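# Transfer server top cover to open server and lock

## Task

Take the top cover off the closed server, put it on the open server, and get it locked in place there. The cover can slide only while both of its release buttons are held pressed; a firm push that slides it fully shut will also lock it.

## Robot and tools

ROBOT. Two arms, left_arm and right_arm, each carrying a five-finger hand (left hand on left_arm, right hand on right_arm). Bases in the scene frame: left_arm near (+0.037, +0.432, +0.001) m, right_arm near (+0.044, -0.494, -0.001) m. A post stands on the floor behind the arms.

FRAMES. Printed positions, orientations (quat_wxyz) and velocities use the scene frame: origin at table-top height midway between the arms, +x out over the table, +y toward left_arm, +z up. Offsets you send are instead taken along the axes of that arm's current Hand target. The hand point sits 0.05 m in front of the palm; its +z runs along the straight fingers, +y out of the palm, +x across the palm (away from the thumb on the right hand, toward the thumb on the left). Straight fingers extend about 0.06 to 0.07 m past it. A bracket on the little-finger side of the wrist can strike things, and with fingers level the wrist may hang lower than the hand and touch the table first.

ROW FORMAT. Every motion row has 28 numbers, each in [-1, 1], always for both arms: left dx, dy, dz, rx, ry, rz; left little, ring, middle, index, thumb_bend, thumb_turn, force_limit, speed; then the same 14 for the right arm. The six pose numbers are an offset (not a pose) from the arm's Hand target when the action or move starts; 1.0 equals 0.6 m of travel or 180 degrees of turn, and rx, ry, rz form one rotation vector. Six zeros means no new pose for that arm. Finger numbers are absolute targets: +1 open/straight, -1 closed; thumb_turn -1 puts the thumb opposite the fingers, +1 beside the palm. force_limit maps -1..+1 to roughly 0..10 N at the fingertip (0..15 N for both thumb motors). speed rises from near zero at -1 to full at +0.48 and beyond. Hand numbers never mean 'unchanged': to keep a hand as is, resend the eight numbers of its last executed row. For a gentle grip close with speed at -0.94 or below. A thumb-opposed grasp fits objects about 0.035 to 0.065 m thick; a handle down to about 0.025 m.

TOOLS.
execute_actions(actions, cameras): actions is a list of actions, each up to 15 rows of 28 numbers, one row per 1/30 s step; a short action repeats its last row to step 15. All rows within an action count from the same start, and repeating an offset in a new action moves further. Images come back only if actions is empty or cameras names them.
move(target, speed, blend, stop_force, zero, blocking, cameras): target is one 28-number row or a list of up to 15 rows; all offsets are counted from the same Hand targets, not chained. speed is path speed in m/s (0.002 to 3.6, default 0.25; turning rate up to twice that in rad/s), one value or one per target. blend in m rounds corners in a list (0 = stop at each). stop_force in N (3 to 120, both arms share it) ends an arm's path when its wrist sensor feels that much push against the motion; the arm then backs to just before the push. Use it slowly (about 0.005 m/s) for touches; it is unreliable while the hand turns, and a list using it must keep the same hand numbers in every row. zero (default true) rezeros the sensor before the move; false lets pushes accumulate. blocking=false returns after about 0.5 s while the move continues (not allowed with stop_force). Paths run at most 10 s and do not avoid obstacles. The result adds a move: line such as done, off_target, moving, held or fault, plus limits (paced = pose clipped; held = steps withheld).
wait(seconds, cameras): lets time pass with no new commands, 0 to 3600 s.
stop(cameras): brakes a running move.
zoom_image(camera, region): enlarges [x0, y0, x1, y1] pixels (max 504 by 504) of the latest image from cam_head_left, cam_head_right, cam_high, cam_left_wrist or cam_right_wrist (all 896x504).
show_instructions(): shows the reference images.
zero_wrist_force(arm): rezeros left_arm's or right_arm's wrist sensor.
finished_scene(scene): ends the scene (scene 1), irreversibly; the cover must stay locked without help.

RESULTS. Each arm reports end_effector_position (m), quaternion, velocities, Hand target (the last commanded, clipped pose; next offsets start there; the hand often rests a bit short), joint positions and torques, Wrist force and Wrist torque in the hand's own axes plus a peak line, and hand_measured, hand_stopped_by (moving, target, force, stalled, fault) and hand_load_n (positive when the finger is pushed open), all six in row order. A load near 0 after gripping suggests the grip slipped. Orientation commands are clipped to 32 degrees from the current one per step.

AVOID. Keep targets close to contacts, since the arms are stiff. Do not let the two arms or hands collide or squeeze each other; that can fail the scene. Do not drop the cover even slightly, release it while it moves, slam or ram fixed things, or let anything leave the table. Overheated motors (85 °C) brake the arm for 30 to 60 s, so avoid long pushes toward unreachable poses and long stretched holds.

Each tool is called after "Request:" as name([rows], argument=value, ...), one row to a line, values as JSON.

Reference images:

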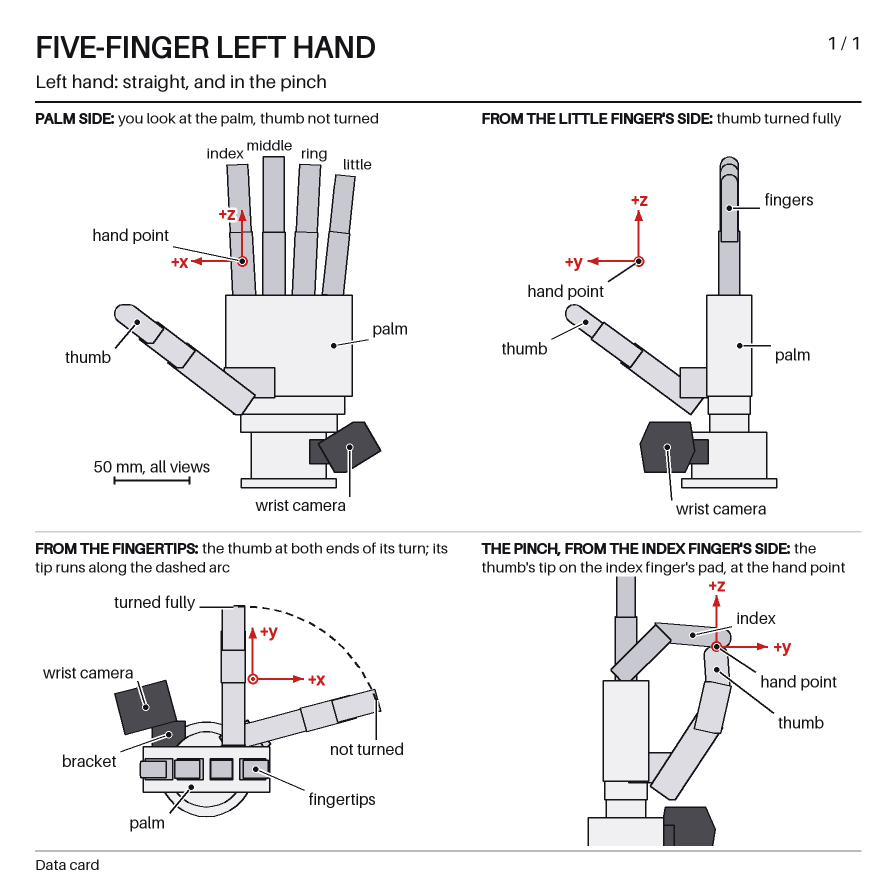

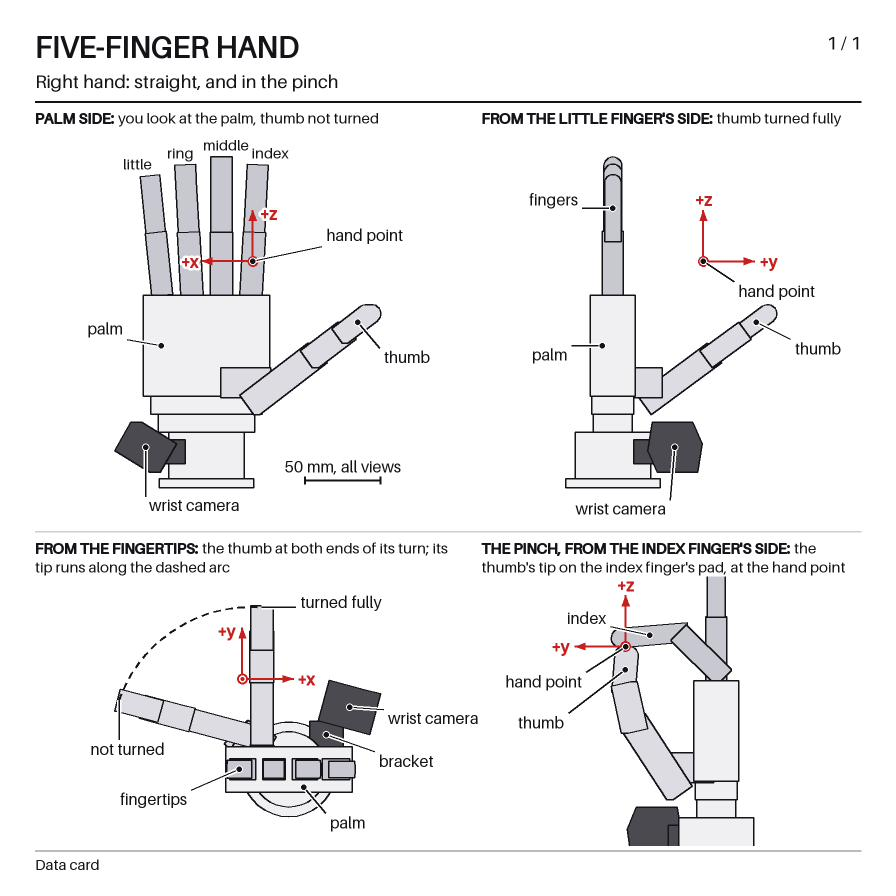

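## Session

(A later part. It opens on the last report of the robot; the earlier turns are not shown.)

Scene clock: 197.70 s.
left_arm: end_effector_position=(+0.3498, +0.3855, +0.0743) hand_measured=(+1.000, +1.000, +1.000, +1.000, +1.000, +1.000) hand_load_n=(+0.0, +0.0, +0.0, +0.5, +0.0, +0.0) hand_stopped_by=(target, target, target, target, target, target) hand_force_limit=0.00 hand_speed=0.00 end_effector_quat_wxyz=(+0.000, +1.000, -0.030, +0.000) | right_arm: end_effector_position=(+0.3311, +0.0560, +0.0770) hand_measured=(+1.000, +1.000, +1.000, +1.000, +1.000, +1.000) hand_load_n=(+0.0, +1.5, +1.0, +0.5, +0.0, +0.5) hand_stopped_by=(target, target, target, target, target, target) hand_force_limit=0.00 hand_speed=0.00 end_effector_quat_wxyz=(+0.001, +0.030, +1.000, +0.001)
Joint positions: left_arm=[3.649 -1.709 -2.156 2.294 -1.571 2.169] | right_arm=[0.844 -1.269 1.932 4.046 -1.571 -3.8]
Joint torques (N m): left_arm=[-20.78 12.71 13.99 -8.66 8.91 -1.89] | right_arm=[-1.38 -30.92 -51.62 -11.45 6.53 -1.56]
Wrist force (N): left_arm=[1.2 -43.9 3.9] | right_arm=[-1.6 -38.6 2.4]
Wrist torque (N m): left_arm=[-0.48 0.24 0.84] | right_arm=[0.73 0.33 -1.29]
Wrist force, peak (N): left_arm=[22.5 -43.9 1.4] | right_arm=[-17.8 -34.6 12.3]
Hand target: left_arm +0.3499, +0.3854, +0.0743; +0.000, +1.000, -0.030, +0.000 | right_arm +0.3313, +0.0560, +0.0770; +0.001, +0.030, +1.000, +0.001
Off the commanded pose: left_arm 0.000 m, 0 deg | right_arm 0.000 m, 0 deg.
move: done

Request:
move([
  [0,-0.0015,0,0,0,0,1,1,1,1,1,1,0,0,0,-0.0015,0,0,0,0,1,1,1,1,1,1,0,0],
  [0,-0.015,0,0,0,0,1,1,1,1,1,1,0,0,0,-0.015,0,0,0,0,1,1,1,1,1,1,0,0],
], speed=[0.006,0.02], blend=[0.0005,0], cameras=["cam_left_wrist","cam_right_wrist"])

Request:
zoom_image(camera="cam_left_wrist", region=[540, 300, 700, 460])

Request:
zoom_image(camera="cam_right_wrist", region=[160, 290, 320, 450])

Scene clock: 198.93 s.
left_arm: end_effector_position=(+0.3504, +0.3944, +0.0743) hand_measured=(+1.000, +1.000, +1.000, +1.000, +1.000, +1.000) hand_load_n=(+0.0, +0.0, +0.0, +0.0, +0.0, +0.0) hand_stopped_by=(target, target, target, target, target, target) hand_force_limit=0.00 hand_speed=0.00 end_effector_quat_wxyz=(+0.000, +1.000, -0.030, +0.000) | right_arm: end_effector_position=(+0.3307, +0.0471, +0.0770) hand_measured=(+1.000, +1.000, +1.000, +1.000, +1.000, +1.000) hand_load_n=(+0.0, +0.0, +0.0, +0.0, +0.0, +0.0) hand_stopped_by=(target, target, target, target, target, target) hand_force_limit=0.00 hand_speed=0.00 end_effector_quat_wxyz=(+0.001, +0.030, +1.000, +0.001)
Joint positions: left_arm=[3.678 -1.712 -2.153 2.293 -1.571 2.198] | right_arm=[0.834 -1.286 1.955 4.039 -1.571 -3.811]
Joint torques (N m): left_arm=[12.77 12.72 22.19 -4.06 -0.12 2.71] | right_arm=[-8.93 -43.59 -7.48 -3.86 -1.78 -1.68]
Wrist force (N): left_arm=[-0.2 0.9 0.7] | right_arm=[-3.2 1.9 -1.7]
Wrist torque (N m): left_arm=[-0.08 0.14 0.00] | right_arm=[0.47 0.58 -0.12]
Wrist force, peak (N): left_arm=[0.8 -44.9 3.4] | right_arm=[-1.8 -39.5 2.6]
Hand target: left_arm +0.3504, +0.3944, +0.0743; +0.000, +1.000, -0.030, +0.000 | right_arm +0.3307, +0.0470, +0.0770; +0.001, +0.030, +1.000, +0.001
Off the commanded pose: left_arm 0.000 m, 0 deg | right_arm 0.000 m, 0 deg.
move: done; blend cut to 0.0004 m at target 1
cam_left_wrist: T_world_to_cam=[[0.31394, 0.94942, 0.00697, -0.4883], [0.82406, -0.27612, 0.49466, -0.2119], [0.47156, -0.14955, -0.86906, 0.0707]] pos_world=[0.29457, 0.41566, 0.16966]
cam_right_wrist: T_world_to_cam=[[-0.21543, 0.97572, 0.03958, 0.01691], [0.84315, 0.16541, 0.51161, -0.32849], [0.49264, 0.14359, -0.8583, 0.01138]] pos_world=[0.275, 0.0362, 0.17715]

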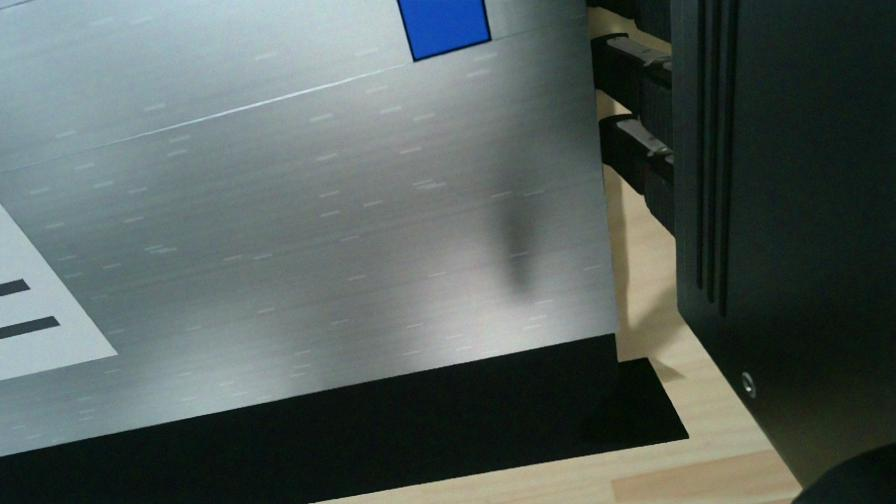

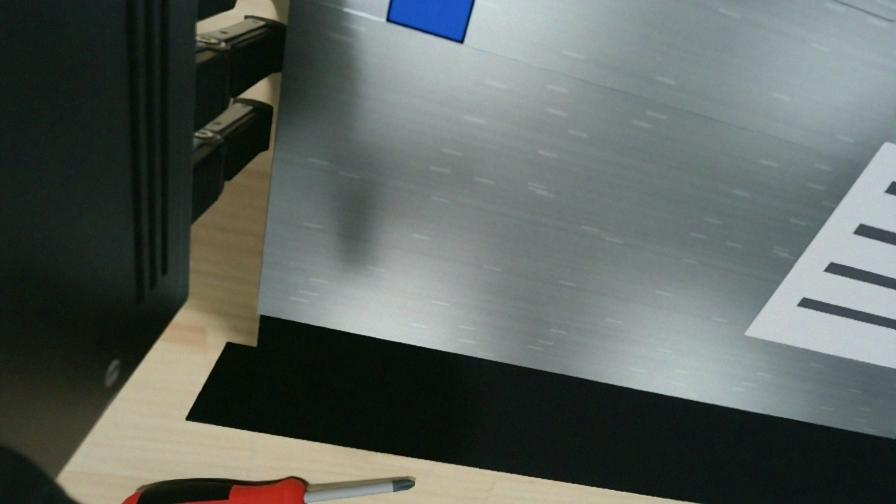

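Scaled by 3.150.

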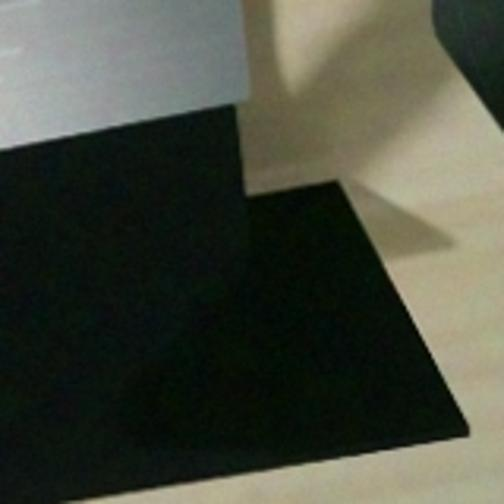

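Scaled by 3.150.

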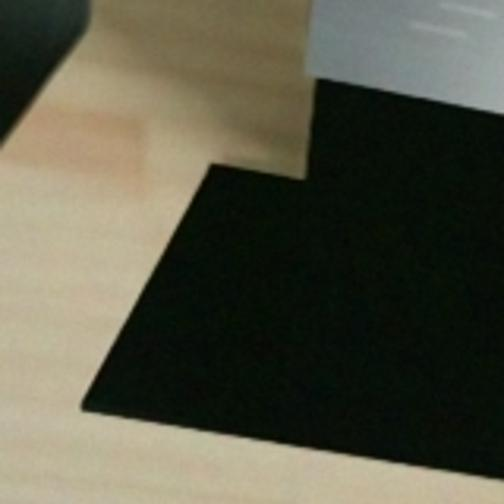

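Request:
move(target=[0,-0.01,-0.2,0,0,0,1,1,1,1,1,1,0,0,0,-0.01,-0.2,0,0,0,1,1,1,1,1,1,0,0], speed=0.12, cameras=["all"])

Request:
zoom_image(camera="cam_high", region=[190, 280, 450, 450])

Request:
zoom_image(camera="cam_head_right", region=[370, 330, 530, 440])

Request:
zoom_image(camera="cam_left_wrist", region=[350, 0, 600, 160])

Scene clock: 200.90 s.
left_arm: end_effector_position=(+0.3508, +0.4004, +0.1942) hand_measured=(+1.000, +1.000, +1.000, +1.000, +1.000, +1.000) hand_load_n=(+0.0, +0.0, +0.0, +0.0, +0.0, +0.0) hand_stopped_by=(target, target, target, target, target, target) hand_force_limit=0.00 hand_speed=0.00 end_effector_quat_wxyz=(+0.000, +1.000, -0.030, +0.000) | right_arm: end_effector_position=(+0.3300, +0.0407, +0.1968) hand_measured=(+1.000, +1.000, +1.000, +1.000, +1.000, +1.000) hand_load_n=(+0.0, +0.0, +0.0, +0.0, +0.0, +0.0) hand_stopped_by=(target, target, target, target, target, target) hand_force_limit=0.00 hand_speed=0.00 end_effector_quat_wxyz=(+0.001, +0.030, +1.000, +0.001)
Joint positions: left_arm=[3.697 -1.547 -1.969 1.946 -1.571 2.217] | right_arm=[0.827 -1.445 1.802 4.351 -1.571 -3.818]
Joint torques (N m): left_arm=[15.08 24.06 26.87 -4.21 -1.86 2.2] | right_arm=[-9.22 -41.27 -35.06 -0.87 -1.29 -1.53]
Wrist force (N): left_arm=[-0.3 0.6 0.8] | right_arm=[-3.4 2.1 -2.0]
Wrist torque (N m): left_arm=[-0.13 0.15 0.00] | right_arm=[0.51 0.63 -0.12]
Wrist force, peak (N): left_arm=[-0.3 0.8 1.7] | right_arm=[-3.6 2.1 -2.4]
Hand target: left_arm +0.3508, +0.4004, +0.1943; +0.000, +1.000, -0.030, +0.000 | right_arm +0.3300, +0.0407, +0.1969; +0.001, +0.030, +1.000, +0.001
Off the commanded pose: left_arm 0.000 m, 0 deg | right_arm 0.000 m, 0 deg.
move: done
cam_left_wrist: T_world_to_cam=[[0.31403, 0.94939, 0.00681, -0.49502], [0.82403, -0.27611, 0.4947, -0.26986], [0.47154, -0.14974, -0.86904, 0.1757]] pos_world=[0.29497, 0.42176, 0.28956]
cam_right_wrist: T_world_to_cam=[[-0.21548, 0.9757, 0.03966, 0.01825], [0.84314, 0.16541, 0.51162, -0.38819], [0.49263, 0.14369, -0.85829, 0.11555]] pos_world=[0.2743, 0.0298, 0.29705]

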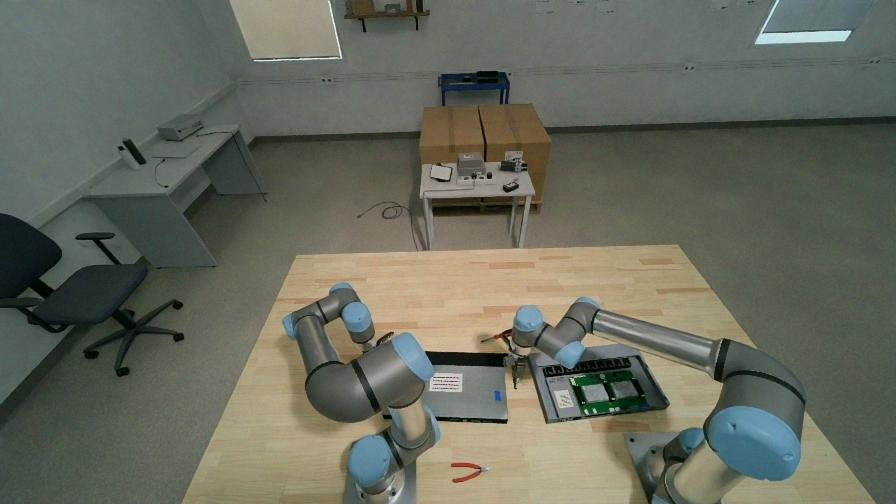

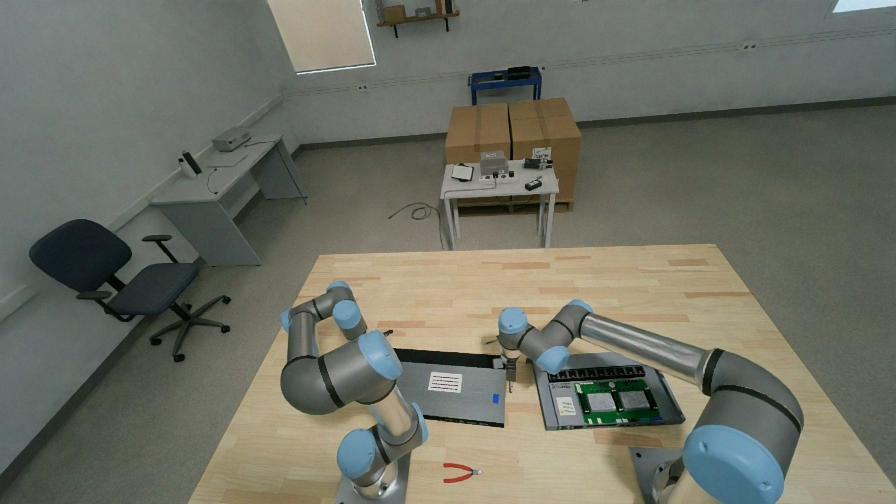

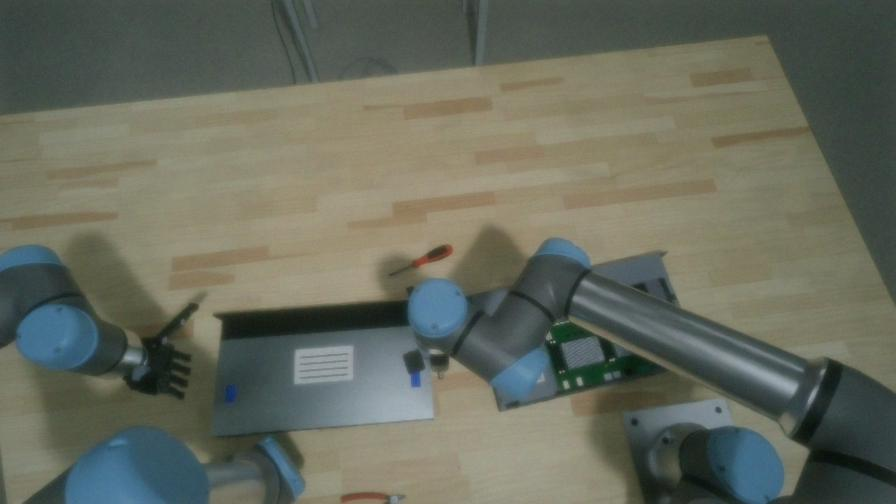

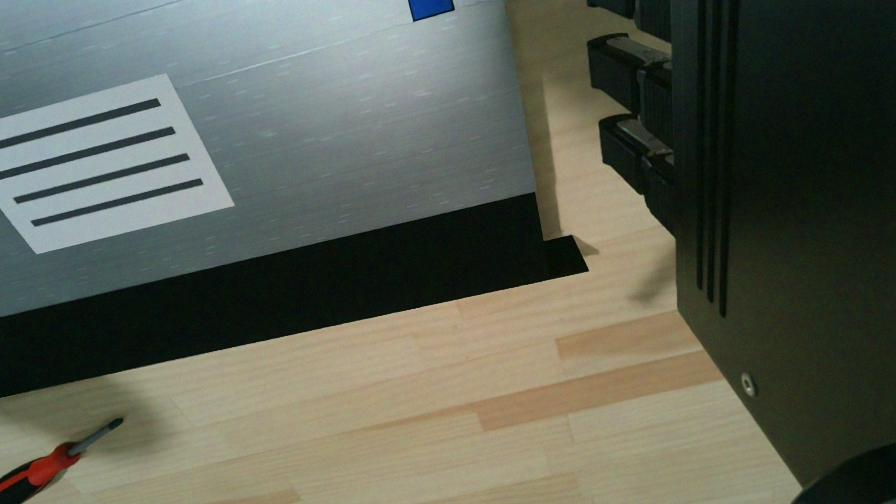

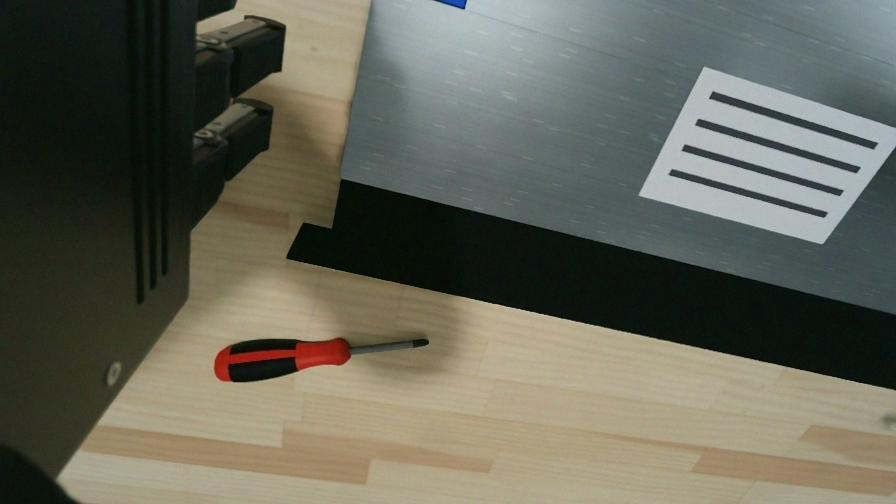

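Scaled by 1.938.

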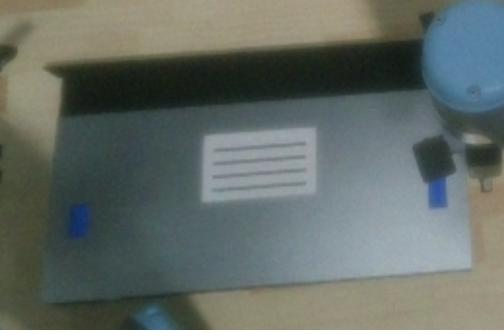

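Scaled by 3.150.

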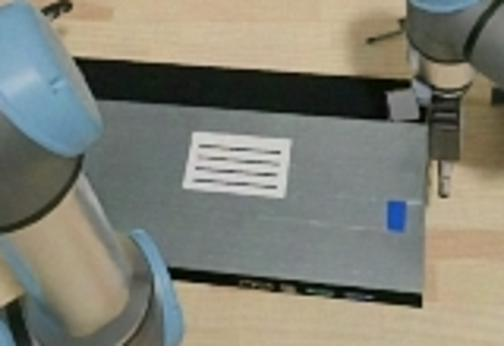

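Scaled by 2.016.

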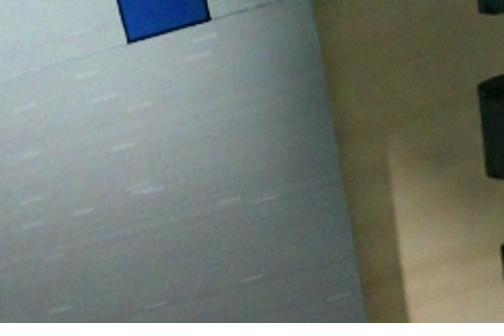

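Request:
finished_scene()

The scene is finished: the task was done.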